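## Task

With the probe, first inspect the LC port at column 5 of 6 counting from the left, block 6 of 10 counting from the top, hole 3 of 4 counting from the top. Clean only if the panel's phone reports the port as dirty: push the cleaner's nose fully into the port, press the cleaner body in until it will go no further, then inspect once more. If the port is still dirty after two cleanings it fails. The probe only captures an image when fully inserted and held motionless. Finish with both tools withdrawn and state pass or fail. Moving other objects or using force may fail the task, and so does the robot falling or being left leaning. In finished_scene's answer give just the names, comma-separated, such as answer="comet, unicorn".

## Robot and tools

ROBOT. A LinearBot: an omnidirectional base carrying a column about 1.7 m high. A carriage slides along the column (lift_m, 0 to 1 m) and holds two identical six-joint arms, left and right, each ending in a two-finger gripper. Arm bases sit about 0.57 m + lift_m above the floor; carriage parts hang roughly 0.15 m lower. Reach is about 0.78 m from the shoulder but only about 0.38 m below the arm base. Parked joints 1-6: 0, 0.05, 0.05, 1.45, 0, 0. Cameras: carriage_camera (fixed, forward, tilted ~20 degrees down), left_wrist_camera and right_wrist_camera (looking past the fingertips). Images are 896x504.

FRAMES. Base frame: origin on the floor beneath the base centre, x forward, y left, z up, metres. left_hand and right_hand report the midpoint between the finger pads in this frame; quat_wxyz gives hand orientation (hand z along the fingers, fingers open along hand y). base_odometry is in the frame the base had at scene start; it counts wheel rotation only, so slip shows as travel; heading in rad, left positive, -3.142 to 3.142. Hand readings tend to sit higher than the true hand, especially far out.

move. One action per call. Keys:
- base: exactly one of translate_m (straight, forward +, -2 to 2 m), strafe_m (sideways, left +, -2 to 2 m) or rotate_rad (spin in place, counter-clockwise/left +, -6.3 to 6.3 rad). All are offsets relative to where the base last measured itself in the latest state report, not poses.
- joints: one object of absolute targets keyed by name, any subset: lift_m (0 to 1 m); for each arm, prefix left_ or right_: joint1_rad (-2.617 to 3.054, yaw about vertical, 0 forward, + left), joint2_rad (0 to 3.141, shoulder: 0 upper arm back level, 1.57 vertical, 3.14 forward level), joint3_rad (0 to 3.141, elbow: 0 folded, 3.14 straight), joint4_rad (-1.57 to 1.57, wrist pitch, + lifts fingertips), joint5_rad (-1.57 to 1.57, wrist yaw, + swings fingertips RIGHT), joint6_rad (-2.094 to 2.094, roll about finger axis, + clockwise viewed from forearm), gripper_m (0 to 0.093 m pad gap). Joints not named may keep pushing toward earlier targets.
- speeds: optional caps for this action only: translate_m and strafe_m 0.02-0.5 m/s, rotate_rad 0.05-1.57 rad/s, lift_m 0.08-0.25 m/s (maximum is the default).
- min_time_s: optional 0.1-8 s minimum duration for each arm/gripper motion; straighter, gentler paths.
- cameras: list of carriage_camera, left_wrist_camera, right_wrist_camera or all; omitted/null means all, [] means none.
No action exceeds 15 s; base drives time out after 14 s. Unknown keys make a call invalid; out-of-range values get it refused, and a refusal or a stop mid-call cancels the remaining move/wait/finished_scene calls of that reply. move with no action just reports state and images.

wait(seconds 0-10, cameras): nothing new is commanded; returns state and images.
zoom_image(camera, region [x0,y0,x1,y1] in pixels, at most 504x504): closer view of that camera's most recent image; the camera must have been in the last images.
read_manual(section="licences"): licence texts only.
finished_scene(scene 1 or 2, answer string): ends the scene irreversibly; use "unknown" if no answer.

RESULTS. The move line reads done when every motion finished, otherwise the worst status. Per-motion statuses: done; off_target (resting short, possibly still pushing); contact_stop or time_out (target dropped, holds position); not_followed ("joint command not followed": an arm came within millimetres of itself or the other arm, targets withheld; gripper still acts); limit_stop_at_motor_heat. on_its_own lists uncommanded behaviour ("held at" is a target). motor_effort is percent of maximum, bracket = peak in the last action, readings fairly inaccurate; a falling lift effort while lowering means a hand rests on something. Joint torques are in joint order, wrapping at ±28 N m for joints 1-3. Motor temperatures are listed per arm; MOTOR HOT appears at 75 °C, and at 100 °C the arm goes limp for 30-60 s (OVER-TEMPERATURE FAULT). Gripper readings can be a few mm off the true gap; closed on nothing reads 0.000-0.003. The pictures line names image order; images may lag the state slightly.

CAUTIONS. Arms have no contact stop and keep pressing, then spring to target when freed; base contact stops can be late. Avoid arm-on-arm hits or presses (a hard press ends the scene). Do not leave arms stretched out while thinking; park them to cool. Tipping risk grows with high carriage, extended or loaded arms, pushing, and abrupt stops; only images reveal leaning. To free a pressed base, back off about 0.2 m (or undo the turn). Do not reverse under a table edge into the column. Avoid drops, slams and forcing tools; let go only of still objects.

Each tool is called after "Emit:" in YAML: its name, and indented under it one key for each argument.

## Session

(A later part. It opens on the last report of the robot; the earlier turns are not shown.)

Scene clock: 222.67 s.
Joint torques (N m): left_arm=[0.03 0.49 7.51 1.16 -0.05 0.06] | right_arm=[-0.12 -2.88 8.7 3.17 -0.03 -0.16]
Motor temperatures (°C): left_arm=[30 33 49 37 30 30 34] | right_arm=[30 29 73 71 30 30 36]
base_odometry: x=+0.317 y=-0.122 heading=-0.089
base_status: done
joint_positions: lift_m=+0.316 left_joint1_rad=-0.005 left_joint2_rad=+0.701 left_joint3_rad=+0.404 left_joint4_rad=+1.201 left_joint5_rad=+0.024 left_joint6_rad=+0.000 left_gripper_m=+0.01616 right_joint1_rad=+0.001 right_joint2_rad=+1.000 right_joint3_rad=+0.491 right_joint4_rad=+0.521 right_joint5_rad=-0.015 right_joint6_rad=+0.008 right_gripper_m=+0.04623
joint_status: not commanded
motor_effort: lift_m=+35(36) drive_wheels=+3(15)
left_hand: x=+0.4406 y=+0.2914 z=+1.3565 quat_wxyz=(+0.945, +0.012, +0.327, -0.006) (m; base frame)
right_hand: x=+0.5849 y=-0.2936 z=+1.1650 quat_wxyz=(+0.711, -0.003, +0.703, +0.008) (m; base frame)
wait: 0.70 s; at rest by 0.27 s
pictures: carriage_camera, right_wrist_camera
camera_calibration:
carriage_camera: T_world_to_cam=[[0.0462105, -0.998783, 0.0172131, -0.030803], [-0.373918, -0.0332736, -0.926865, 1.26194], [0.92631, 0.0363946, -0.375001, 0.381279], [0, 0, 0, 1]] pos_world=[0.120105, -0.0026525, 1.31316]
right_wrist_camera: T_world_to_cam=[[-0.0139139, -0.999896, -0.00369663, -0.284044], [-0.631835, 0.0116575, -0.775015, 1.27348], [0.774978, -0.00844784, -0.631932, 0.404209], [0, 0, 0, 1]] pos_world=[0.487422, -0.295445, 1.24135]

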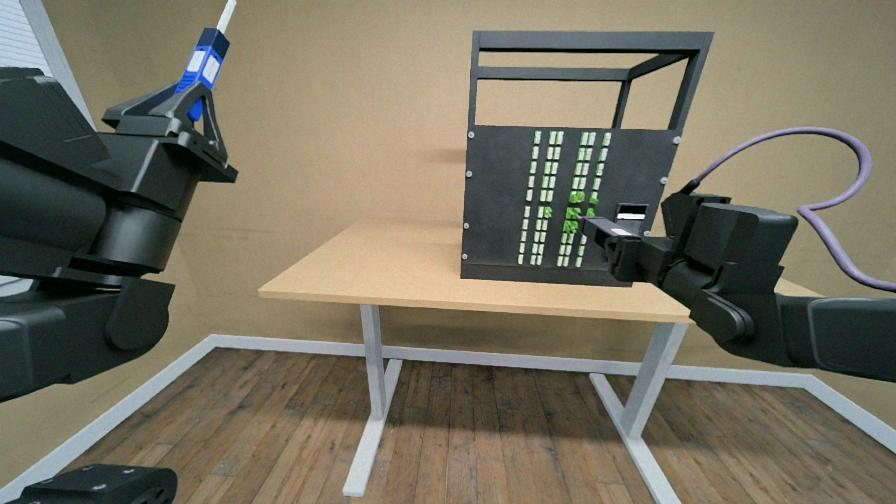

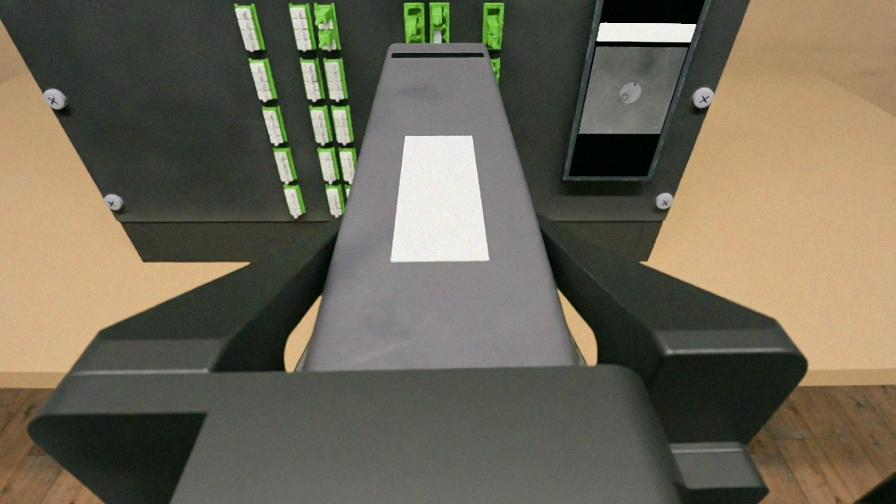

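Emit:
move:
  base: {"translate_m":-0.03}
  speeds: {"translate_m":0.03}
  cameras: []

Emit:
move:
  base: {"translate_m":-0.10}
  speeds: {"translate_m":0.1}
  cameras: []

Emit:
move:
  base: {"strafe_m":-0.588}
  joints: {"right_joint2_rad":0.7,"right_joint3_rad":0.4,"right_joint4_rad":1.2,"lift_m":0.297}
  speeds: {"strafe_m":0.1}
  min_time_s: 2
  cameras: []

Emit:
move:
  joints: {"left_joint1_rad":0,"left_joint2_rad":1.0,"left_joint3_rad":0.475,"left_joint4_rad":0.562,"left_joint5_rad":0.022,"left_joint6_rad":0}
  min_time_s: 2.5
  cameras: ["left_wrist_camera","carriage_camera"]

Emit:
zoom_image:
  camera: "left_wrist_camera"
  region: [415, 60, 475, 140]

Scene clock: 245.33 s.
Joint torques (N m): left_arm=[0.08 0.53 7.46 1.16 -0.06 0.06] | right_arm=[-0.25 -4.55 7.95 3.22 -0.05 -0.17]
Motor temperatures (°C): left_arm=[30 33 49 36 30 30 34] | right_arm=[30 29 73 72 30 30 36]
move: done
base_odometry: x=+0.287 y=-0.119 heading=-0.089
base_status: done
joint_positions: lift_m=+0.316 left_joint1_rad=-0.005 left_joint2_rad=+0.701 left_joint3_rad=+0.404 left_joint4_rad=+1.201 left_joint5_rad=+0.024 left_joint6_rad=+0.000 left_gripper_m=+0.01616 right_joint1_rad=+0.001 right_joint2_rad=+1.016 right_joint3_rad=+0.498 right_joint4_rad=+0.518 right_joint5_rad=-0.014 right_joint6_rad=+0.008 right_gripper_m=+0.04623
joint_status: not commanded
motor_effort: lift_m=+35(37) drive_wheels=+3(13)
left_hand: x=+0.4404 y=+0.2914 z=+1.3566 quat_wxyz=(+0.945, +0.012, +0.327, -0.006) (m; base frame)
right_hand: x=+0.5879 y=-0.2937 z=+1.1625 quat_wxyz=(+0.707, -0.003, +0.707, +0.008) (m; base frame)
pictures: none
No camera images: "cameras" was empty.

Scene clock: 247.03 s.
Joint torques (N m): left_arm=[0.03 0.5 7.5 1.18 -0.05 0.06] | right_arm=[-0.16 -4.48 8.02 3.22 -0.05 -0.18]
Motor temperatures (°C): left_arm=[30 33 49 36 30 30 34] | right_arm=[30 29 73 72 30 30 36]
move: done
base_odometry: x=+0.187 y=-0.110 heading=-0.089
base_status: done
joint_positions: lift_m=+0.316 left_joint1_rad=-0.005 left_joint2_rad=+0.701 left_joint3_rad=+0.404 left_joint4_rad=+1.200 left_joint5_rad=+0.024 left_joint6_rad=+0.000 left_gripper_m=+0.01616 right_joint1_rad=+0.001 right_joint2_rad=+1.016 right_joint3_rad=+0.498 right_joint4_rad=+0.517 right_joint5_rad=-0.014 right_joint6_rad=+0.008 right_gripper_m=+0.04623
joint_status: not commanded
motor_effort: lift_m=+36(36) drive_wheels=-3(14)
left_hand: x=+0.4406 y=+0.2914 z=+1.3564 quat_wxyz=(+0.945, +0.012, +0.327, -0.006) (m; base frame)
right_hand: x=+0.5879 y=-0.2937 z=+1.1622 quat_wxyz=(+0.707, -0.003, +0.708, +0.008) (m; base frame)
pictures: none
No camera images: "cameras" was empty.

Scene clock: 253.60 s.
Joint torques (N m): left_arm=[0.05 0.49 7.62 1.19 -0.05 0.06] | right_arm=[-0.09 -1.37 5.26 1.92 -0.01 -0.18]
Motor temperatures (°C): left_arm=[30 33 49 37 30 30 34] | right_arm=[30 29 71 70 30 30 36]
move: off_target
base_odometry: x=+0.135 y=-0.696 heading=-0.089
base_status: done
joint_positions: lift_m=+0.297 left_joint1_rad=-0.005 left_joint2_rad=+0.701 left_joint3_rad=+0.403 left_joint4_rad=+1.199 left_joint5_rad=+0.024 left_joint6_rad=+0.000 left_gripper_m=+0.01616 right_joint1_rad=+0.001 right_joint2_rad=+0.716 right_joint3_rad=+0.402 right_joint4_rad=+1.151 right_joint5_rad=-0.016 right_joint6_rad=+0.008 right_gripper_m=+0.04623
joint_status: right_joint4_rad off_target (ended at +1.151, target +1.200); the others done
motor_effort: lift_m=+38(38) drive_wheels=-1(13)
left_hand: x=+0.4411 y=+0.2914 z=+1.3371 quat_wxyz=(+0.944, +0.012, +0.329, -0.006) (m; base frame)
right_hand: x=+0.4555 y=-0.2936 z=+1.3259 quat_wxyz=(+0.933, -0.006, +0.359, +0.007) (m; base frame)
pictures: none
No camera images: "cameras" was empty.

Scene clock: 256.40 s.
Joint torques (N m): left_arm=[0.08 -1.73 11.62 2.25 -0.04 0.06] | right_arm=[-0.21 -1.32 5.3 1.95 -0.02 -0.18]
Motor temperatures (°C): left_arm=[30 33 49 37 30 30 34] | right_arm=[30 29 71 69 30 30 36]
move: done
base_odometry: x=+0.135 y=-0.696 heading=-0.089
base_status: not commanded
joint_positions: lift_m=+0.297 left_joint1_rad=-0.005 left_joint2_rad=+0.989 left_joint3_rad=+0.447 left_joint4_rad=+0.575 left_joint5_rad=+0.024 left_joint6_rad=+0.000 left_gripper_m=+0.01616 right_joint1_rad=+0.001 right_joint2_rad=+0.716 right_joint3_rad=+0.402 right_joint4_rad=+1.151 right_joint5_rad=-0.016 right_joint6_rad=+0.008 right_gripper_m=+0.04623
joint_status: all done
motor_effort: lift_m=+37(38) drive_wheels=-1(1)
left_hand: x=+0.5799 y=+0.2907 z=+1.1426 quat_wxyz=(+0.719, +0.010, +0.695, -0.010) (m; base frame)
right_hand: x=+0.4555 y=-0.2936 z=+1.3259 quat_wxyz=(+0.933, -0.006, +0.359, +0.007) (m; base frame)
pictures: carriage_camera, left_wrist_camera
camera_calibration:
carriage_camera: T_world_to_cam=[[0.0462105, -0.998783, 0.0172131, -0.0304828], [-0.373918, -0.0332736, -0.926865, 1.2447], [0.92631, 0.0363946, -0.375001, 0.374304], [0, 0, 0, 1]] pos_world=[0.120105, -0.0026525, 1.29456]
left_wrist_camera: T_world_to_cam=[[-0.0281507, -0.999394, 0.0204949, 0.276361], [-0.545488, -0.00182234, -0.838117, 1.28039], [0.837646, -0.0347733, -0.545105, 0.274017], [0, 0, 0, 1]] pos_world=[0.476688, 0.288055, 1.21682]

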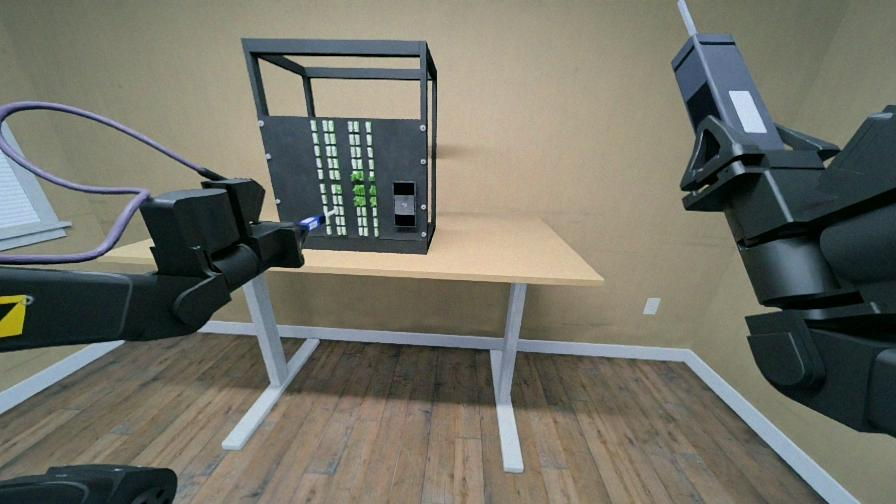

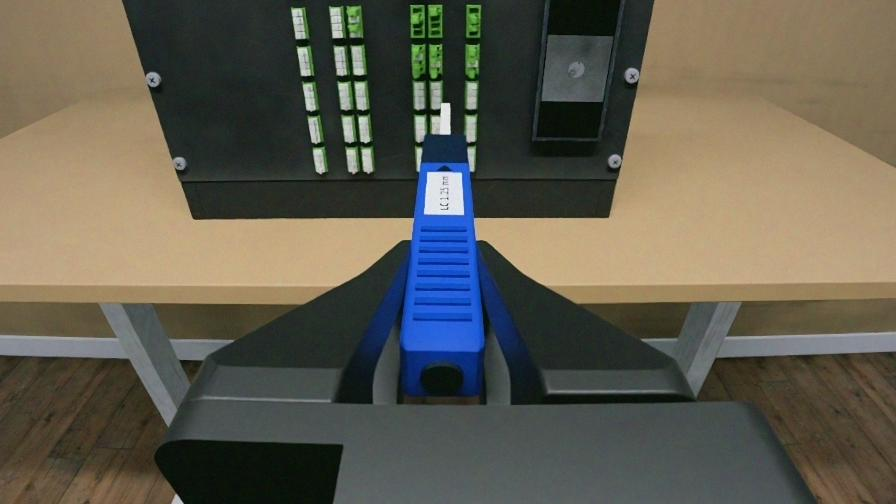

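Scaled by 6.300 from the camera's 896x504 image, which has a finer 1280x720 frame.

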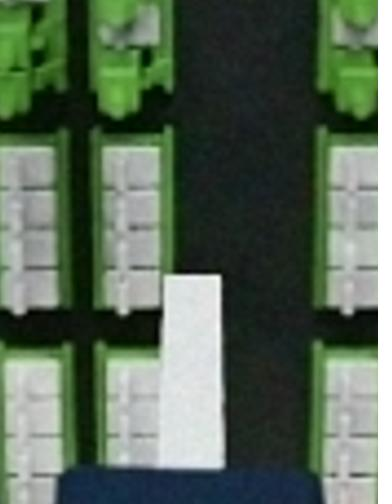

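Emit:
move:
  base: {"strafe_m":0.005}
  joints: {"left_joint3_rad":0.497}
  speeds: {"strafe_m":0.02}
  cameras: []

Emit:
move:
  base: {"translate_m":0.09}
  speeds: {"translate_m":0.05}
  cameras: ["left_wrist_camera"]

Emit:
zoom_image:
  camera: "left_wrist_camera"
  region: [415, 60, 475, 140]

Scene clock: 266.67 s.
Joint torques (N m): left_arm=[-0.13 -1.74 11.22 2.27 -0.05 0.05] | right_arm=[-0.17 -1.24 5.3 1.93 -0.03 -0.17]
Motor temperatures (°C): left_arm=[30 33 50 39 30 30 34] | right_arm=[30 29 69 67 30 30 36]
move: done
base_odometry: x=+0.135 y=-0.691 heading=-0.089
base_status: done
joint_positions: lift_m=+0.297 left_joint1_rad=-0.004 left_joint2_rad=+0.989 left_joint3_rad=+0.473 left_joint4_rad=+0.569 left_joint5_rad=+0.023 left_joint6_rad=+0.000 left_gripper_m=+0.01616 right_joint1_rad=+0.001 right_joint2_rad=+0.716 right_joint3_rad=+0.402 right_joint4_rad=+1.151 right_joint5_rad=-0.016 right_joint6_rad=+0.008 right_gripper_m=+0.04623
joint_status: all done
motor_effort: lift_m=+37(38) drive_wheels=+1(12)
left_hand: x=+0.5816 y=+0.2914 z=+1.1534 quat_wxyz=(+0.725, +0.010, +0.688, -0.009) (m; base frame)
right_hand: x=+0.4555 y=-0.2936 z=+1.3260 quat_wxyz=(+0.933, -0.006, +0.359, +0.007) (m; base frame)
pictures: none
No camera images: "cameras" was empty.

Scene clock: 268.97 s.
Joint torques (N m): left_arm=[-0.08 -1.81 11.29 2.28 -0.04 0.05] | right_arm=[-0.17 -1.03 5.35 1.95 -0.05 -0.17]
Motor temperatures (°C): left_arm=[30 33 50 39 30 30 34] | right_arm=[30 29 68 66 30 30 36]
move: done
base_odometry: x=+0.225 y=-0.699 heading=-0.090
base_status: done
joint_positions: lift_m=+0.297 left_joint1_rad=-0.004 left_joint2_rad=+0.989 left_joint3_rad=+0.473 left_joint4_rad=+0.568 left_joint5_rad=+0.023 left_joint6_rad=+0.000 left_gripper_m=+0.01616 right_joint1_rad=+0.001 right_joint2_rad=+0.713 right_joint3_rad=+0.402 right_joint4_rad=+1.153 right_joint5_rad=-0.016 right_joint6_rad=+0.008 right_gripper_m=+0.04623
joint_status: not commanded
motor_effort: lift_m=+37(38) drive_wheels=-3(12)
left_hand: x=+0.5816 y=+0.2914 z=+1.1532 quat_wxyz=(+0.725, +0.010, +0.689, -0.009) (m; base frame)
right_hand: x=+0.4540 y=-0.2936 z=+1.3270 quat_wxyz=(+0.934, -0.006, +0.356, +0.007) (m; base frame)
pictures: left_wrist_camera
camera_calibration:
left_wrist_camera: T_world_to_cam=[[-0.0262219, -0.999455, 0.0200702, 0.276201], [-0.530074, -0.00312062, -0.847946, 1.29308], [0.847546, -0.0328734, -0.529703, 0.25437], [0, 0, 0, 1]] pos_world=[0.477083, 0.288447, 1.22566]

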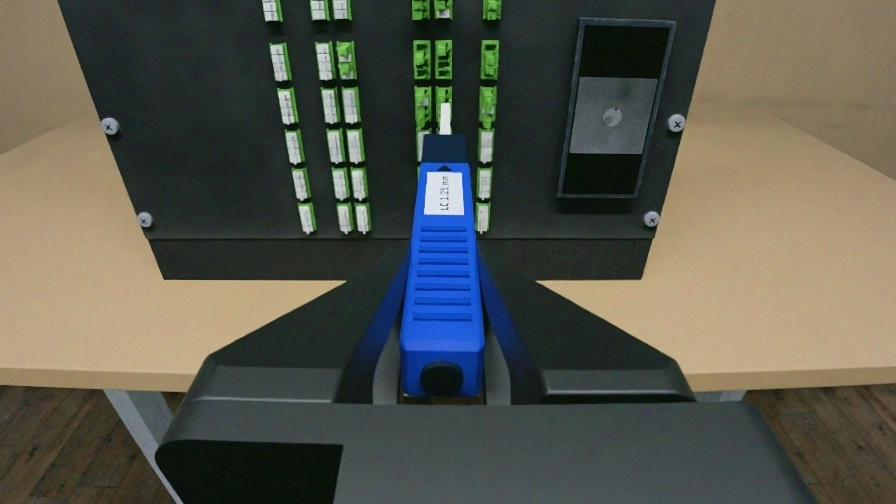

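Scaled by 6.300 from the camera's 896x504 image, which has a finer 1280x720 frame.

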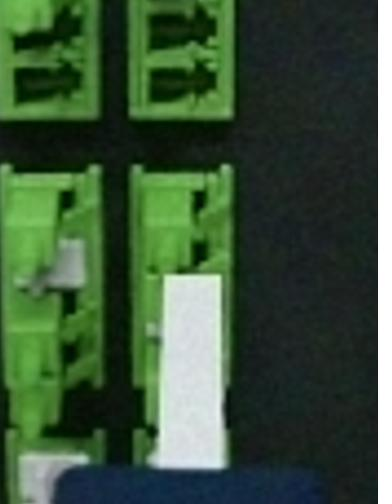

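Emit:
move:
  base: {"translate_m":0.06}
  speeds: {"translate_m":0.04}
  cameras: ["left_wrist_camera"]

Emit:
zoom_image:
  camera: "left_wrist_camera"
  region: [425, 80, 465, 120]

Scene clock: 274.73 s.
Joint torques (N m): left_arm=[-0.09 -1.78 11.29 2.28 -0.04 0.05] | right_arm=[-0.17 -1.1 5.29 1.94 -0.01 -0.14]
Motor temperatures (°C): left_arm=[30 33 51 41 30 30 34] | right_arm=[30 29 67 66 30 30 36]
move: done
base_odometry: x=+0.284 y=-0.705 heading=-0.090
base_status: done
joint_positions: lift_m=+0.297 left_joint1_rad=-0.004 left_joint2_rad=+0.989 left_joint3_rad=+0.473 left_joint4_rad=+0.568 left_joint5_rad=+0.023 left_joint6_rad=+0.000 left_gripper_m=+0.01616 right_joint1_rad=+0.001 right_joint2_rad=+0.713 right_joint3_rad=+0.402 right_joint4_rad=+1.156 right_joint5_rad=-0.016 right_joint6_rad=+0.008 right_gripper_m=+0.04623
joint_status: not commanded
motor_effort: lift_m=+37(38) drive_wheels=-2(15)
left_hand: x=+0.5816 y=+0.2914 z=+1.1531 quat_wxyz=(+0.725, +0.010, +0.689, -0.009) (m; base frame)
right_hand: x=+0.4536 y=-0.2936 z=+1.3274 quat_wxyz=(+0.935, -0.006, +0.355, +0.007) (m; base frame)
pictures: left_wrist_camera
camera_calibration:
left_wrist_camera: T_world_to_cam=[[-0.0262134, -0.999455, 0.0200821, 0.276184], [-0.53038, -0.00312334, -0.847754, 1.29291], [0.847355, -0.0328737, -0.530009, 0.254783], [0, 0, 0, 1]] pos_world=[0.477083, 0.288447, 1.22556]

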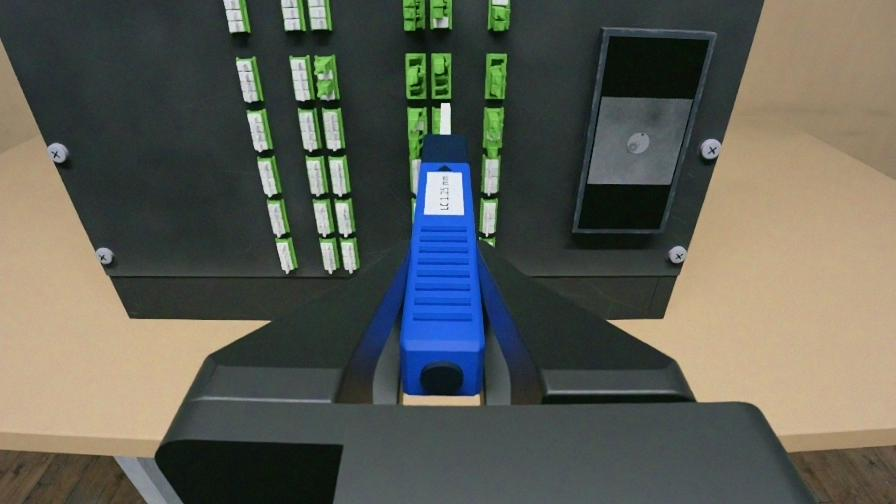

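Scaled by 12.600 from the camera's 896x504 image, which has a finer 1280x720 frame.

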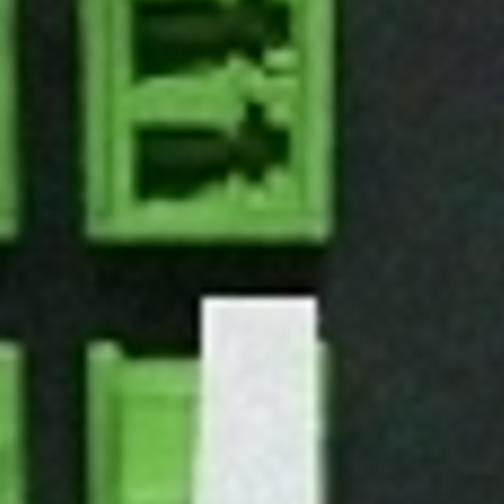

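Emit:
move:
  base: {"strafe_m":0.004}
  joints: {"lift_m":0.301}
  speeds: {"strafe_m":0.02}
  cameras: []

Emit:
move:
  base: {"translate_m":0.02}
  speeds: {"translate_m":0.03}
  cameras: []

Emit:
wait:
  seconds: 0.6
  cameras: ["left_wrist_camera"]

Emit:
zoom_image:
  camera: "left_wrist_camera"
  region: [425, 80, 465, 120]

Scene clock: 282.97 s.
Joint torques (N m): left_arm=[-0.1 -2.02 10.93 2.31 -0.04 0.06] | right_arm=[-0.1 -0.95 5.45 1.88 0.01 -0.16]
Motor temperatures (°C): left_arm=[30 33 53 42 30 30 34] | right_arm=[30 28 66 65 30 30 37]
move: done
base_odometry: x=+0.285 y=-0.701 heading=-0.090
base_status: done
joint_positions: lift_m=+0.301 left_joint1_rad=-0.003 left_joint2_rad=+0.991 left_joint3_rad=+0.477 left_joint4_rad=+0.564 left_joint5_rad=+0.023 left_joint6_rad=+0.000 left_gripper_m=+0.01616 right_joint1_rad=+0.001 right_joint2_rad=+0.713 right_joint3_rad=+0.399 right_joint4_rad=+1.156 right_joint5_rad=-0.016 right_joint6_rad=+0.008 right_gripper_m=+0.04623
joint_status: all done
motor_effort: lift_m=+41(47) drive_wheels=+4(9)
left_hand: x=+0.5821 y=+0.2916 z=+1.1575 quat_wxyz=(+0.725, +0.009, +0.689, -0.009) (m; base frame)
right_hand: x=+0.4539 y=-0.2936 z=+1.3300 quat_wxyz=(+0.934, -0.006, +0.356, +0.007) (m; base frame)
pictures: none
No camera images: "cameras" was empty.

Scene clock: 284.13 s.
Joint torques (N m): left_arm=[-0.1 -1.96 10.88 2.34 -0.04 0.05] | right_arm=[-0.06 -0.96 5.44 1.9 -0.04 -0.14]
Motor temperatures (°C): left_arm=[30 33 53 42 30 30 34] | right_arm=[30 28 66 65 30 30 37]
move: done
base_odometry: x=+0.305 y=-0.702 heading=-0.090
base_status: done
joint_positions: lift_m=+0.301 left_joint1_rad=-0.003 left_joint2_rad=+0.991 left_joint3_rad=+0.477 left_joint4_rad=+0.563 left_joint5_rad=+0.023 left_joint6_rad=+0.000 left_gripper_m=+0.01616 right_joint1_rad=+0.001 right_joint2_rad=+0.713 right_joint3_rad=+0.399 right_joint4_rad=+1.156 right_joint5_rad=-0.016 right_joint6_rad=+0.008 right_gripper_m=+0.04623
joint_status: not commanded
motor_effort: lift_m=+40(42) drive_wheels=-2(12)
left_hand: x=+0.5822 y=+0.2916 z=+1.1574 quat_wxyz=(+0.724, +0.009, +0.689, -0.009) (m; base frame)
right_hand: x=+0.4540 y=-0.2936 z=+1.3299 quat_wxyz=(+0.934, -0.006, +0.356, +0.007) (m; base frame)
pictures: none
No camera images: "cameras" was empty.

Scene clock: 284.73 s.
Joint torques (N m): left_arm=[-0.13 -1.98 10.84 2.32 -0.04 0.06] | right_arm=[-0.16 -1.02 5.56 1.89 -0.01 -0.15]
Motor temperatures (°C): left_arm=[30 33 53 43 30 30 34] | right_arm=[30 28 66 65 30 30 37]
base_odometry: x=+0.305 y=-0.702 heading=-0.090
base_status: done
joint_positions: lift_m=+0.301 left_joint1_rad=-0.003 left_joint2_rad=+0.991 left_joint3_rad=+0.477 left_joint4_rad=+0.563 left_joint5_rad=+0.023 left_joint6_rad=+0.000 left_gripper_m=+0.01616 right_joint1_rad=+0.001 right_joint2_rad=+0.713 right_joint3_rad=+0.399 right_joint4_rad=+1.156 right_joint5_rad=-0.016 right_joint6_rad=+0.008 right_gripper_m=+0.04623
joint_status: not commanded
motor_effort: lift_m=+40(42) drive_wheels=-2(12)
left_hand: x=+0.5822 y=+0.2916 z=+1.1574 quat_wxyz=(+0.724, +0.009, +0.689, -0.009) (m; base frame)
right_hand: x=+0.4541 y=-0.2936 z=+1.3298 quat_wxyz=(+0.934, -0.006, +0.357, +0.007) (m; base frame)
wait: 0.60 s; at rest by 0.27 s
pictures: left_wrist_camera
camera_calibration:
left_wrist_camera: T_world_to_cam=[[-0.0254622, -0.999473, 0.0201421, 0.275882], [-0.531682, -0.00352313, -0.846937, 1.2967], [0.846561, -0.032274, -0.531312, 0.25842], [0, 0, 0, 1]] pos_world=[0.477688, 0.288645, 1.22997]

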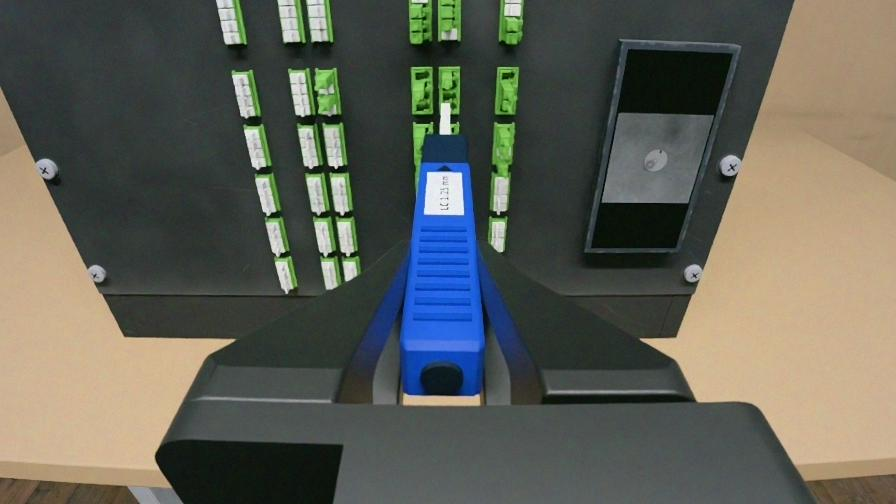

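Scaled by 12.600 from the camera's 896x504 image, which has a finer 1280x720 frame.

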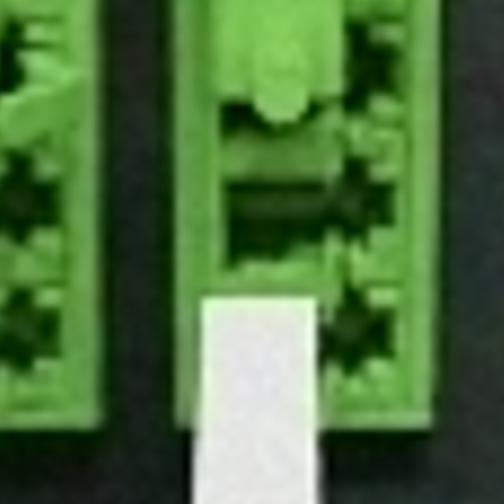

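Emit:
move:
  base: {"translate_m":0.008}
  joints: {"lift_m":0.3025}
  speeds: {"translate_m":0.02}
  cameras: []

Emit:
wait:
  seconds: 0.6
  cameras: ["left_wrist_camera"]

Emit:
zoom_image:
  camera: "left_wrist_camera"
  region: [425, 85, 465, 125]

Scene clock: 289.63 s.
Joint torques (N m): left_arm=[-0.12 -1.98 10.91 2.32 -0.04 0.06] | right_arm=[-0.09 -0.96 5.53 1.86 0.01 -0.17]
Motor temperatures (°C): left_arm=[30 33 54 43 30 30 34] | right_arm=[30 28 65 64 30 30 37]
move: done
base_odometry: x=+0.313 y=-0.703 heading=-0.090
base_status: done
joint_positions: lift_m=+0.302 left_joint1_rad=-0.003 left_joint2_rad=+0.991 left_joint3_rad=+0.477 left_joint4_rad=+0.563 left_joint5_rad=+0.023 left_joint6_rad=+0.000 left_gripper_m=+0.01616 right_joint1_rad=+0.001 right_joint2_rad=+0.713 right_joint3_rad=+0.397 right_joint4_rad=+1.156 right_joint5_rad=-0.016 right_joint6_rad=+0.008 right_gripper_m=+0.04623
joint_status: all done
motor_effort: lift_m=+41(45) drive_wheels=-2(10)
left_hand: x=+0.5822 y=+0.2916 z=+1.1586 quat_wxyz=(+0.724, +0.009, +0.690, -0.009) (m; base frame)
right_hand: x=+0.4541 y=-0.2936 z=+1.3309 quat_wxyz=(+0.934, -0.006, +0.357, +0.007) (m; base frame)
pictures: none
No camera images: "cameras" was empty.

Scene clock: 290.23 s.
Joint torques (N m): left_arm=[-0.08 -1.95 10.89 2.33 -0.04 0.05] | right_arm=[-0.17 -1.02 5.52 1.91 -0.03 -0.16]
Motor temperatures (°C): left_arm=[30 33 54 43 30 30 34] | right_arm=[30 28 65 64 30 30 37]
base_odometry: x=+0.313 y=-0.703 heading=-0.090
base_status: done
joint_positions: lift_m=+0.302 left_joint1_rad=-0.003 left_joint2_rad=+0.991 left_joint3_rad=+0.477 left_joint4_rad=+0.563 left_joint5_rad=+0.023 left_joint6_rad=+0.000 left_gripper_m=+0.01616 right_joint1_rad=+0.001 right_joint2_rad=+0.713 right_joint3_rad=+0.397 right_joint4_rad=+1.156 right_joint5_rad=-0.016 right_joint6_rad=+0.008 right_gripper_m=+0.04623
joint_status: all done
motor_effort: lift_m=+42(45) drive_wheels=-2(10)
left_hand: x=+0.5822 y=+0.2916 z=+1.1586 quat_wxyz=(+0.724, +0.009, +0.690, -0.009) (m; base frame)
right_hand: x=+0.4543 y=-0.2936 z=+1.3308 quat_wxyz=(+0.934, -0.006, +0.357, +0.007) (m; base frame)
wait: 0.60 s; at rest by 0.27 s
pictures: left_wrist_camera
camera_calibration:
left_wrist_camera: T_world_to_cam=[[-0.0254482, -0.999473, 0.0201607, 0.275828], [-0.532292, -0.00352307, -0.846553, 1.29768], [0.846178, -0.0322746, -0.531922, 0.259962], [0, 0, 0, 1]] pos_world=[0.477789, 0.288645, 1.23127]

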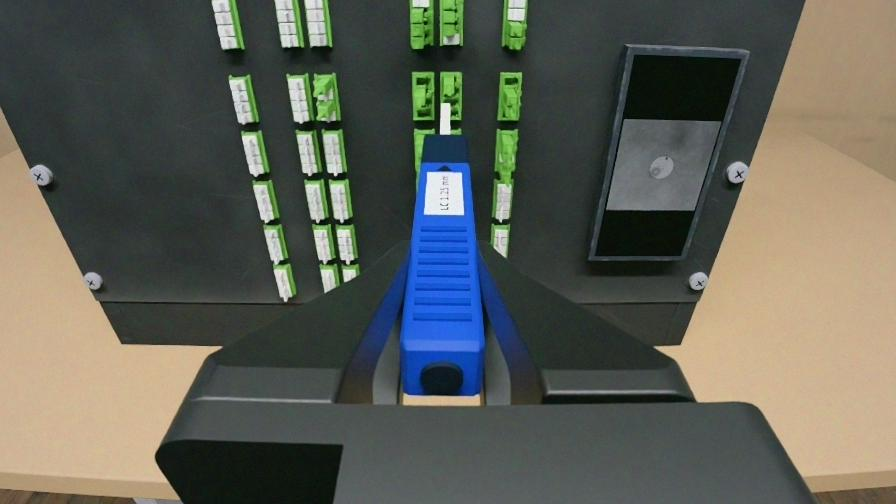

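Scaled by 12.600 from the camera's 896x504 image, which has a finer 1280x720 frame.

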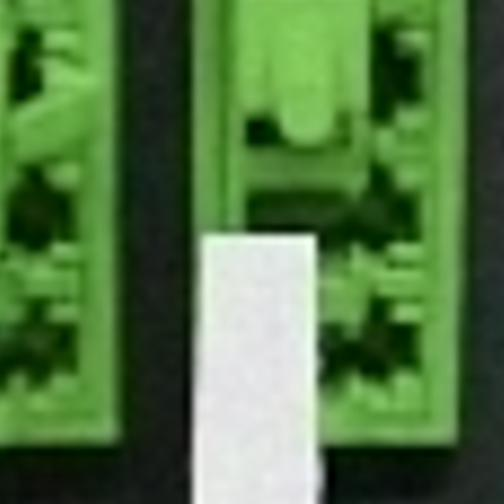

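Emit:
move:
  base: {"strafe_m":-0.0018}
  speeds: {"strafe_m":0.02}
  cameras: []

Emit:
move:
  base: {"translate_m":0.005}
  speeds: {"translate_m":0.02}
  cameras: []

Emit:
wait:
  seconds: 0.6
  cameras: ["left_wrist_camera"]

Emit:
zoom_image:
  camera: "left_wrist_camera"
  region: [425, 85, 465, 125]

Scene clock: 294.57 s.
Joint torques (N m): left_arm=[-0.36 -1.95 10.86 2.33 -0.03 0.07] | right_arm=[-0.17 -0.99 5.59 1.88 0.02 -0.15]
Motor temperatures (°C): left_arm=[30 33 54 44 30 30 34] | right_arm=[30 28 64 64 30 30 37]
move: done
base_odometry: x=+0.313 y=-0.705 heading=-0.089
base_status: done
joint_positions: lift_m=+0.302 left_joint1_rad=-0.001 left_joint2_rad=+0.991 left_joint3_rad=+0.477 left_joint4_rad=+0.563 left_joint5_rad=+0.023 left_joint6_rad=+0.000 left_gripper_m=+0.01616 right_joint1_rad=+0.001 right_joint2_rad=+0.713 right_joint3_rad=+0.397 right_joint4_rad=+1.156 right_joint5_rad=-0.016 right_joint6_rad=+0.008 right_gripper_m=+0.04623
joint_status: not commanded
motor_effort: lift_m=+40(42) drive_wheels=-1(7)
left_hand: x=+0.5822 y=+0.2924 z=+1.1586 quat_wxyz=(+0.724, +0.009, +0.690, -0.008) (m; base frame)
right_hand: x=+0.4543 y=-0.2936 z=+1.3308 quat_wxyz=(+0.934, -0.006, +0.357, +0.007) (m; base frame)
pictures: none
No camera images: "cameras" was empty.

Scene clock: 295.20 s.
Joint torques (N m): left_arm=[-0.31 -2.02 10.93 2.35 -0.03 0.05] | right_arm=[-0.18 -0.98 5.55 1.87 -0.04 -0.14]
Motor temperatures (°C): left_arm=[30 33 54 44 30 30 34] | right_arm=[30 28 64 64 30 30 37]
move: done
base_odometry: x=+0.318 y=-0.705 heading=-0.089
base_status: done
joint_positions: lift_m=+0.302 left_joint1_rad=-0.001 left_joint2_rad=+0.991 left_joint3_rad=+0.477 left_joint4_rad=+0.562 left_joint5_rad=+0.023 left_joint6_rad=+0.000 left_gripper_m=+0.01616 right_joint1_rad=+0.001 right_joint2_rad=+0.713 right_joint3_rad=+0.397 right_joint4_rad=+1.155 right_joint5_rad=-0.016 right_joint6_rad=+0.008 right_gripper_m=+0.04623
joint_status: not commanded
motor_effort: lift_m=+42(42) drive_wheels=-1(12)
left_hand: x=+0.5822 y=+0.2926 z=+1.1584 quat_wxyz=(+0.724, +0.008, +0.690, -0.008) (m; base frame)
right_hand: x=+0.4544 y=-0.2936 z=+1.3307 quat_wxyz=(+0.934, -0.006, +0.357, +0.007) (m; base frame)
pictures: none
No camera images: "cameras" was empty.

Scene clock: 295.80 s.
Joint torques (N m): left_arm=[-0.36 -1.92 10.89 2.35 -0.03 0.05] | right_arm=[-0.08 -1.01 5.55 1.86 -0.03 -0.16]
Motor temperatures (°C): left_arm=[30 33 55 44 30 30 34] | right_arm=[30 28 64 64 30 30 37]
base_odometry: x=+0.318 y=-0.705 heading=-0.089
base_status: done
joint_positions: lift_m=+0.302 left_joint1_rad=-0.001 left_joint2_rad=+0.991 left_joint3_rad=+0.477 left_joint4_rad=+0.562 left_joint5_rad=+0.023 left_joint6_rad=+0.000 left_gripper_m=+0.01616 right_joint1_rad=+0.001 right_joint2_rad=+0.713 right_joint3_rad=+0.397 right_joint4_rad=+1.156 right_joint5_rad=-0.016 right_joint6_rad=+0.008 right_gripper_m=+0.04623
joint_status: not commanded
motor_effort: lift_m=+42(42) drive_wheels=-1(12)
left_hand: x=+0.5822 y=+0.2926 z=+1.1584 quat_wxyz=(+0.724, +0.008, +0.690, -0.008) (m; base frame)
right_hand: x=+0.4543 y=-0.2936 z=+1.3308 quat_wxyz=(+0.934, -0.006, +0.357, +0.007) (m; base frame)
wait: 0.60 s; at rest by 0.27 s
pictures: left_wrist_camera
camera_calibration:
left_wrist_camera: T_world_to_cam=[[-0.0223788, -0.999547, 0.0201489, 0.275092], [-0.532955, -0.00512403, -0.846128, 1.29792], [0.845848, -0.0296738, -0.532599, 0.260071], [0, 0, 0, 1]] pos_world=[0.477906, 0.289335, 1.23117]

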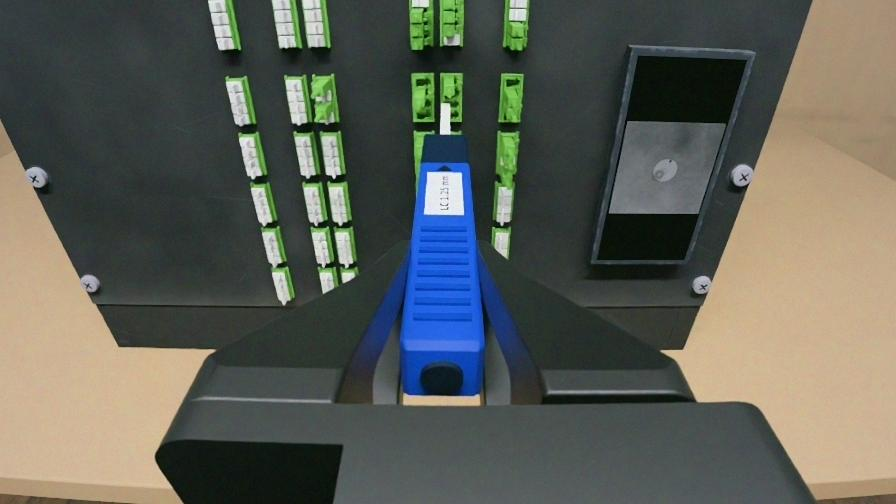

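Scaled by 12.600 from the camera's 896x504 image, which has a finer 1280x720 frame.

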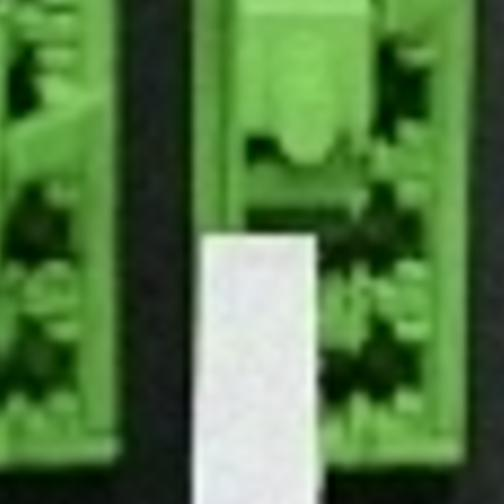

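Emit:
move:
  base: {"strafe_m":-0.0018}
  speeds: {"strafe_m":0.02}
  cameras: []

Emit:
wait:
  seconds: 0.6
  cameras: ["left_wrist_camera"]

Emit:
zoom_image:
  camera: "left_wrist_camera"
  region: [425, 85, 465, 125]

Scene clock: 299.10 s.
Joint torques (N m): left_arm=[-0.49 -1.89 10.89 2.36 -0.03 0.05] | right_arm=[-0.12 -1.03 5.49 1.85 -0.01 -0.16]
Motor temperatures (°C): left_arm=[30 33 55 44 30 30 34] | right_arm=[30 28 64 63 30 30 37]
move: done
base_odometry: x=+0.317 y=-0.707 heading=-0.089
base_status: done
joint_positions: lift_m=+0.302 left_joint1_rad=+0.000 left_joint2_rad=+0.991 left_joint3_rad=+0.477 left_joint4_rad=+0.562 left_joint5_rad=+0.022 left_joint6_rad=+0.000 left_gripper_m=+0.01616 right_joint1_rad=+0.001 right_joint2_rad=+0.713 right_joint3_rad=+0.397 right_joint4_rad=+1.156 right_joint5_rad=-0.015 right_joint6_rad=+0.008 right_gripper_m=+0.04623
joint_status: not commanded
motor_effort: lift_m=+40(42) drive_wheels=+3(7)
left_hand: x=+0.5822 y=+0.2928 z=+1.1584 quat_wxyz=(+0.724, +0.008, +0.690, -0.008) (m; base frame)
right_hand: x=+0.4543 y=-0.2937 z=+1.3308 quat_wxyz=(+0.934, -0.006, +0.357, +0.007) (m; base frame)
pictures: none
No camera images: "cameras" was empty.

Scene clock: 299.70 s.
Joint torques (N m): left_arm=[-0.32 -1.98 10.89 2.35 -0.02 0.06] | right_arm=[-0.13 -0.98 5.5 1.89 -0.02 -0.17]
Motor temperatures (°C): left_arm=[30 33 55 44 30 30 34] | right_arm=[30 28 64 63 30 30 37]
base_odometry: x=+0.317 y=-0.707 heading=-0.089
base_status: done
joint_positions: lift_m=+0.302 left_joint1_rad=+0.000 left_joint2_rad=+0.991 left_joint3_rad=+0.477 left_joint4_rad=+0.562 left_joint5_rad=+0.023 left_joint6_rad=+0.000 left_gripper_m=+0.01616 right_joint1_rad=+0.001 right_joint2_rad=+0.713 right_joint3_rad=+0.397 right_joint4_rad=+1.156 right_joint5_rad=-0.015 right_joint6_rad=+0.008 right_gripper_m=+0.04623
joint_status: not commanded
motor_effort: lift_m=+41(42) drive_wheels=+3(7)
left_hand: x=+0.5822 y=+0.2927 z=+1.1584 quat_wxyz=(+0.724, +0.008, +0.690, -0.008) (m; base frame)
right_hand: x=+0.4543 y=-0.2937 z=+1.3308 quat_wxyz=(+0.934, -0.006, +0.357, +0.007) (m; base frame)
wait: 0.60 s; at rest by 0.27 s
pictures: left_wrist_camera
camera_calibration:
left_wrist_camera: T_world_to_cam=[[-0.0219653, -0.999554, 0.020243, 0.274879], [-0.53296, -0.00542389, -0.846123, 1.298], [0.845855, -0.0293741, -0.532603, 0.259987], [0, 0, 0, 1]] pos_world=[0.477908, 0.289434, 1.23117]

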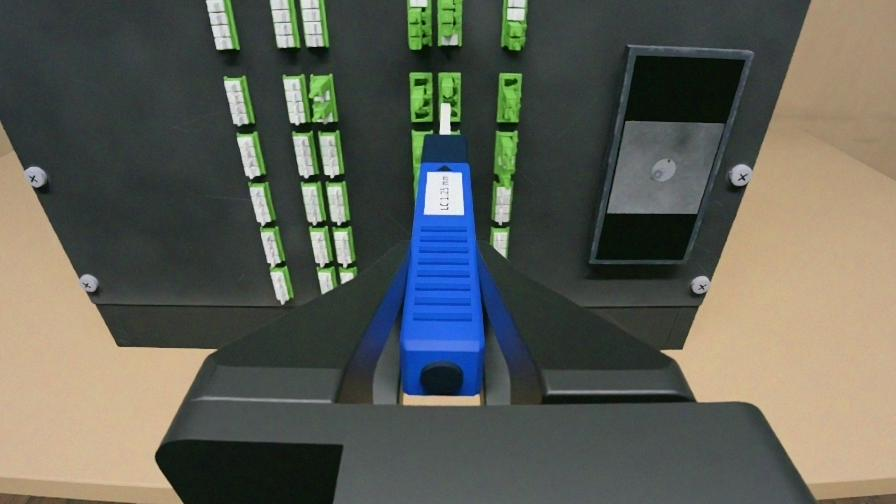

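Scaled by 12.600 from the camera's 896x504 image, which has a finer 1280x720 frame.

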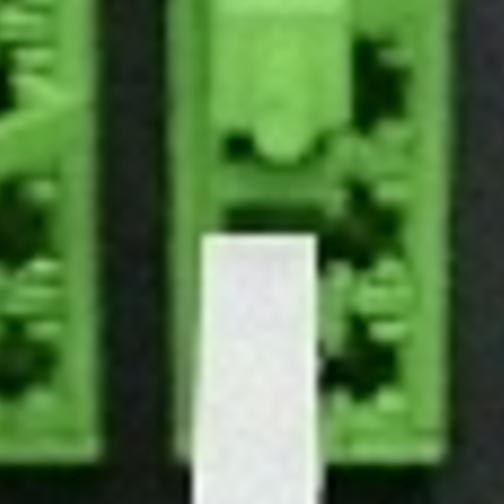

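Emit:
move:
  base: {"strafe_m":-0.0011}
  speeds: {"strafe_m":0.02}
  cameras: []

Emit:
wait:
  seconds: 0.6
  cameras: ["left_wrist_camera"]

Emit:
zoom_image:
  camera: "left_wrist_camera"
  region: [425, 85, 465, 125]

Scene clock: 303.07 s.
Joint torques (N m): left_arm=[-0.46 -1.99 10.96 2.36 0.04 0.05] | right_arm=[-0.12 -0.96 5.61 1.89 -0.04 -0.17]
Motor temperatures (°C): left_arm=[30 33 55 45 30 30 34] | right_arm=[30 28 63 63 30 30 37]
move: done
base_odometry: x=+0.317 y=-0.708 heading=-0.089
base_status: done
joint_positions: lift_m=+0.302 left_joint1_rad=+0.000 left_joint2_rad=+0.991 left_joint3_rad=+0.477 left_joint4_rad=+0.562 left_joint5_rad=+0.022 left_joint6_rad=+0.000 left_gripper_m=+0.01616 right_joint1_rad=+0.001 right_joint2_rad=+0.713 right_joint3_rad=+0.397 right_joint4_rad=+1.156 right_joint5_rad=-0.015 right_joint6_rad=+0.008 right_gripper_m=+0.04623
joint_status: not commanded
motor_effort: lift_m=+41(43) drive_wheels=+4(6)
left_hand: x=+0.5822 y=+0.2929 z=+1.1584 quat_wxyz=(+0.724, +0.008, +0.690, -0.008) (m; base frame)
right_hand: x=+0.4543 y=-0.2937 z=+1.3308 quat_wxyz=(+0.934, -0.006, +0.357, +0.007) (m; base frame)
pictures: none
No camera images: "cameras" was empty.

Scene clock: 303.67 s.
Joint torques (N m): left_arm=[-0.44 -1.94 10.86 2.36 -0.03 0.06] | right_arm=[-0.2 -1.01 5.53 1.87 -0.04 -0.18]
Motor temperatures (°C): left_arm=[30 33 55 45 30 30 34] | right_arm=[30 28 63 63 30 30 37]
base_odometry: x=+0.317 y=-0.708 heading=-0.089
base_status: done
joint_positions: lift_m=+0.302 left_joint1_rad=+0.000 left_joint2_rad=+0.991 left_joint3_rad=+0.477 left_joint4_rad=+0.562 left_joint5_rad=+0.022 left_joint6_rad=+0.000 left_gripper_m=+0.01616 right_joint1_rad=+0.001 right_joint2_rad=+0.713 right_joint3_rad=+0.397 right_joint4_rad=+1.156 right_joint5_rad=-0.015 right_joint6_rad=+0.008 right_gripper_m=+0.04623
joint_status: not commanded
motor_effort: lift_m=+43(43) drive_wheels=+4(6)
left_hand: x=+0.5822 y=+0.2929 z=+1.1584 quat_wxyz=(+0.724, +0.008, +0.690, -0.008) (m; base frame)
right_hand: x=+0.4543 y=-0.2937 z=+1.3308 quat_wxyz=(+0.934, -0.006, +0.357, +0.007) (m; base frame)
wait: 0.60 s; at rest by 0.27 s
pictures: left_wrist_camera
camera_calibration:
left_wrist_camera: T_world_to_cam=[[-0.0211603, -0.999572, 0.0202088, 0.274639], [-0.532964, -0.00582381, -0.846118, 1.29811], [0.845873, -0.0286747, -0.532613, 0.259788], [0, 0, 0, 1]] pos_world=[0.477913, 0.289531, 1.23117]

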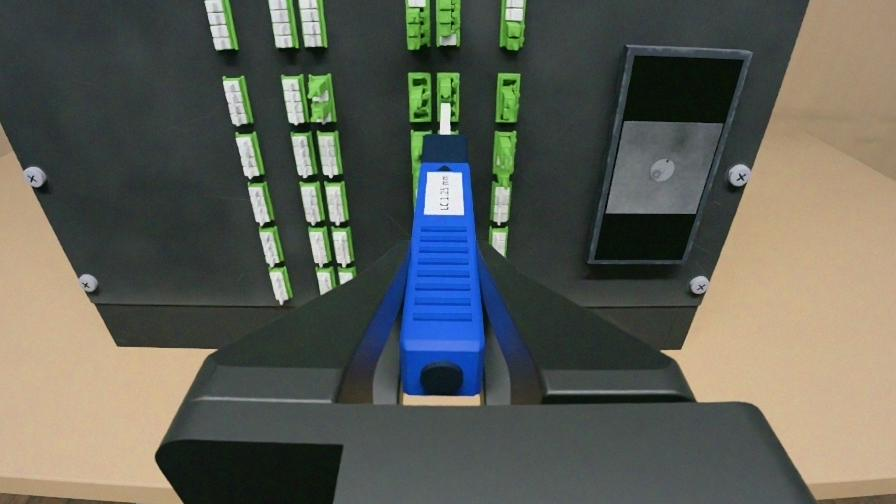

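Scaled by 12.600 from the camera's 896x504 image, which has a finer 1280x720 frame.

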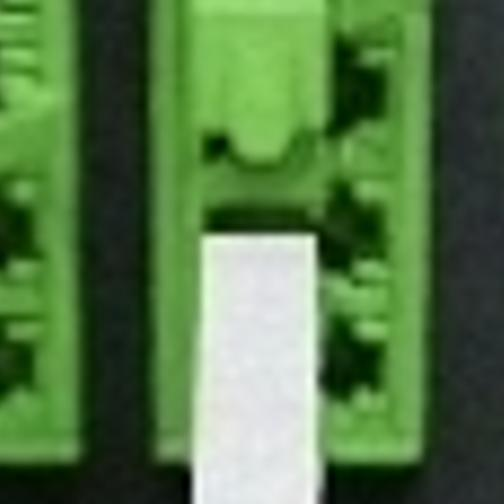

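Emit:
move:
  base: {"translate_m":0.003}
  speeds: {"translate_m":0.02}
  cameras: []

Emit:
wait:
  seconds: 0.6
  cameras: ["left_wrist_camera"]

Emit:
zoom_image:
  camera: "left_wrist_camera"
  region: [425, 85, 465, 125]

Scene clock: 306.20 s.
Joint torques (N m): left_arm=[-0.43 -2.02 10.86 2.34 -0.03 0.05] | right_arm=[-0.2 -0.9 5.68 1.91 -0.05 -0.17]
Motor temperatures (°C): left_arm=[30 33 56 45 30 30 34] | right_arm=[30 28 63 63 30 30 37]
move: done
base_odometry: x=+0.320 y=-0.708 heading=-0.089
base_status: done
joint_positions: lift_m=+0.302 left_joint1_rad=+0.000 left_joint2_rad=+0.991 left_joint3_rad=+0.477 left_joint4_rad=+0.562 left_joint5_rad=+0.022 left_joint6_rad=+0.000 left_gripper_m=+0.01616 right_joint1_rad=+0.001 right_joint2_rad=+0.713 right_joint3_rad=+0.397 right_joint4_rad=+1.155 right_joint5_rad=-0.015 right_joint6_rad=+0.008 right_gripper_m=+0.04623
joint_status: not commanded
motor_effort: lift_m=+42(42) drive_wheels=-1(10)
left_hand: x=+0.5822 y=+0.2929 z=+1.1584 quat_wxyz=(+0.724, +0.008, +0.690, -0.008) (m; base frame)
right_hand: x=+0.4544 y=-0.2937 z=+1.3307 quat_wxyz=(+0.934, -0.006, +0.357, +0.007) (m; base frame)
pictures: none
No camera images: "cameras" was empty.

Scene clock: 306.80 s.
Joint torques (N m): left_arm=[-0.42 -1.94 10.92 2.35 -0.03 0.05] | right_arm=[-0.12 -1.01 5.5 1.87 -0.04 -0.18]
Motor temperatures (°C): left_arm=[30 33 56 45 30 30 34] | right_arm=[30 28 63 63 30 30 37]
base_odometry: x=+0.320 y=-0.708 heading=-0.089
base_status: done
joint_positions: lift_m=+0.302 left_joint1_rad=+0.000 left_joint2_rad=+0.991 left_joint3_rad=+0.477 left_joint4_rad=+0.562 left_joint5_rad=+0.022 left_joint6_rad=+0.000 left_gripper_m=+0.01616 right_joint1_rad=+0.001 right_joint2_rad=+0.713 right_joint3_rad=+0.397 right_joint4_rad=+1.156 right_joint5_rad=-0.015 right_joint6_rad=+0.008 right_gripper_m=+0.04623
joint_status: not commanded
motor_effort: lift_m=+41(42) drive_wheels=+2(10)
left_hand: x=+0.5822 y=+0.2929 z=+1.1584 quat_wxyz=(+0.724, +0.008, +0.690, -0.008) (m; base frame)
right_hand: x=+0.4543 y=-0.2937 z=+1.3308 quat_wxyz=(+0.934, -0.006, +0.357, +0.007) (m; base frame)
wait: 0.60 s; at rest by 0.27 s
pictures: left_wrist_camera
camera_calibration:
left_wrist_camera: T_world_to_cam=[[-0.0211603, -0.999572, 0.0202088, 0.274639], [-0.532964, -0.00582381, -0.846118, 1.29811], [0.845873, -0.0286747, -0.532613, 0.259788], [0, 0, 0, 1]] pos_world=[0.477913, 0.289531, 1.23117]

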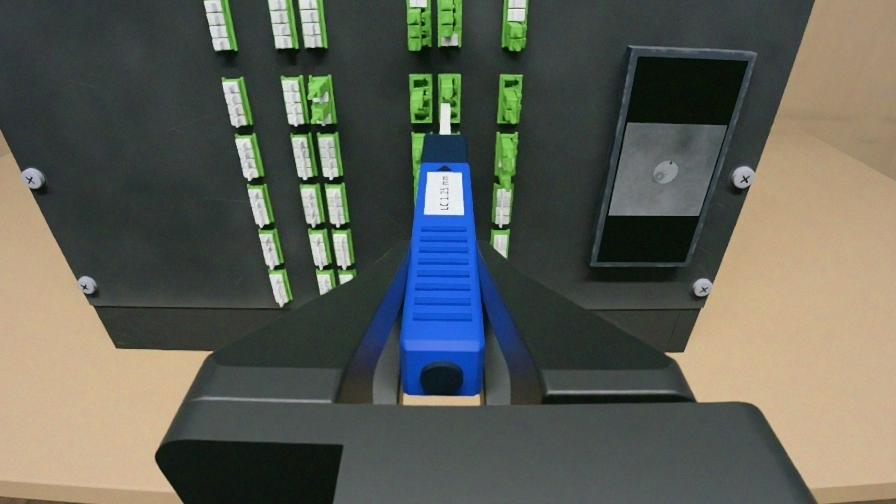

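Scaled by 12.600 from the camera's 896x504 image, which has a finer 1280x720 frame.

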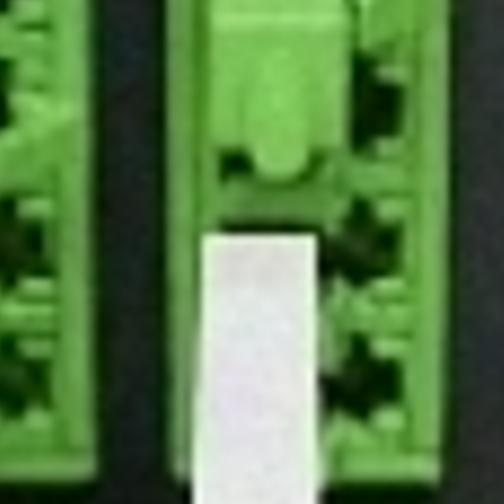

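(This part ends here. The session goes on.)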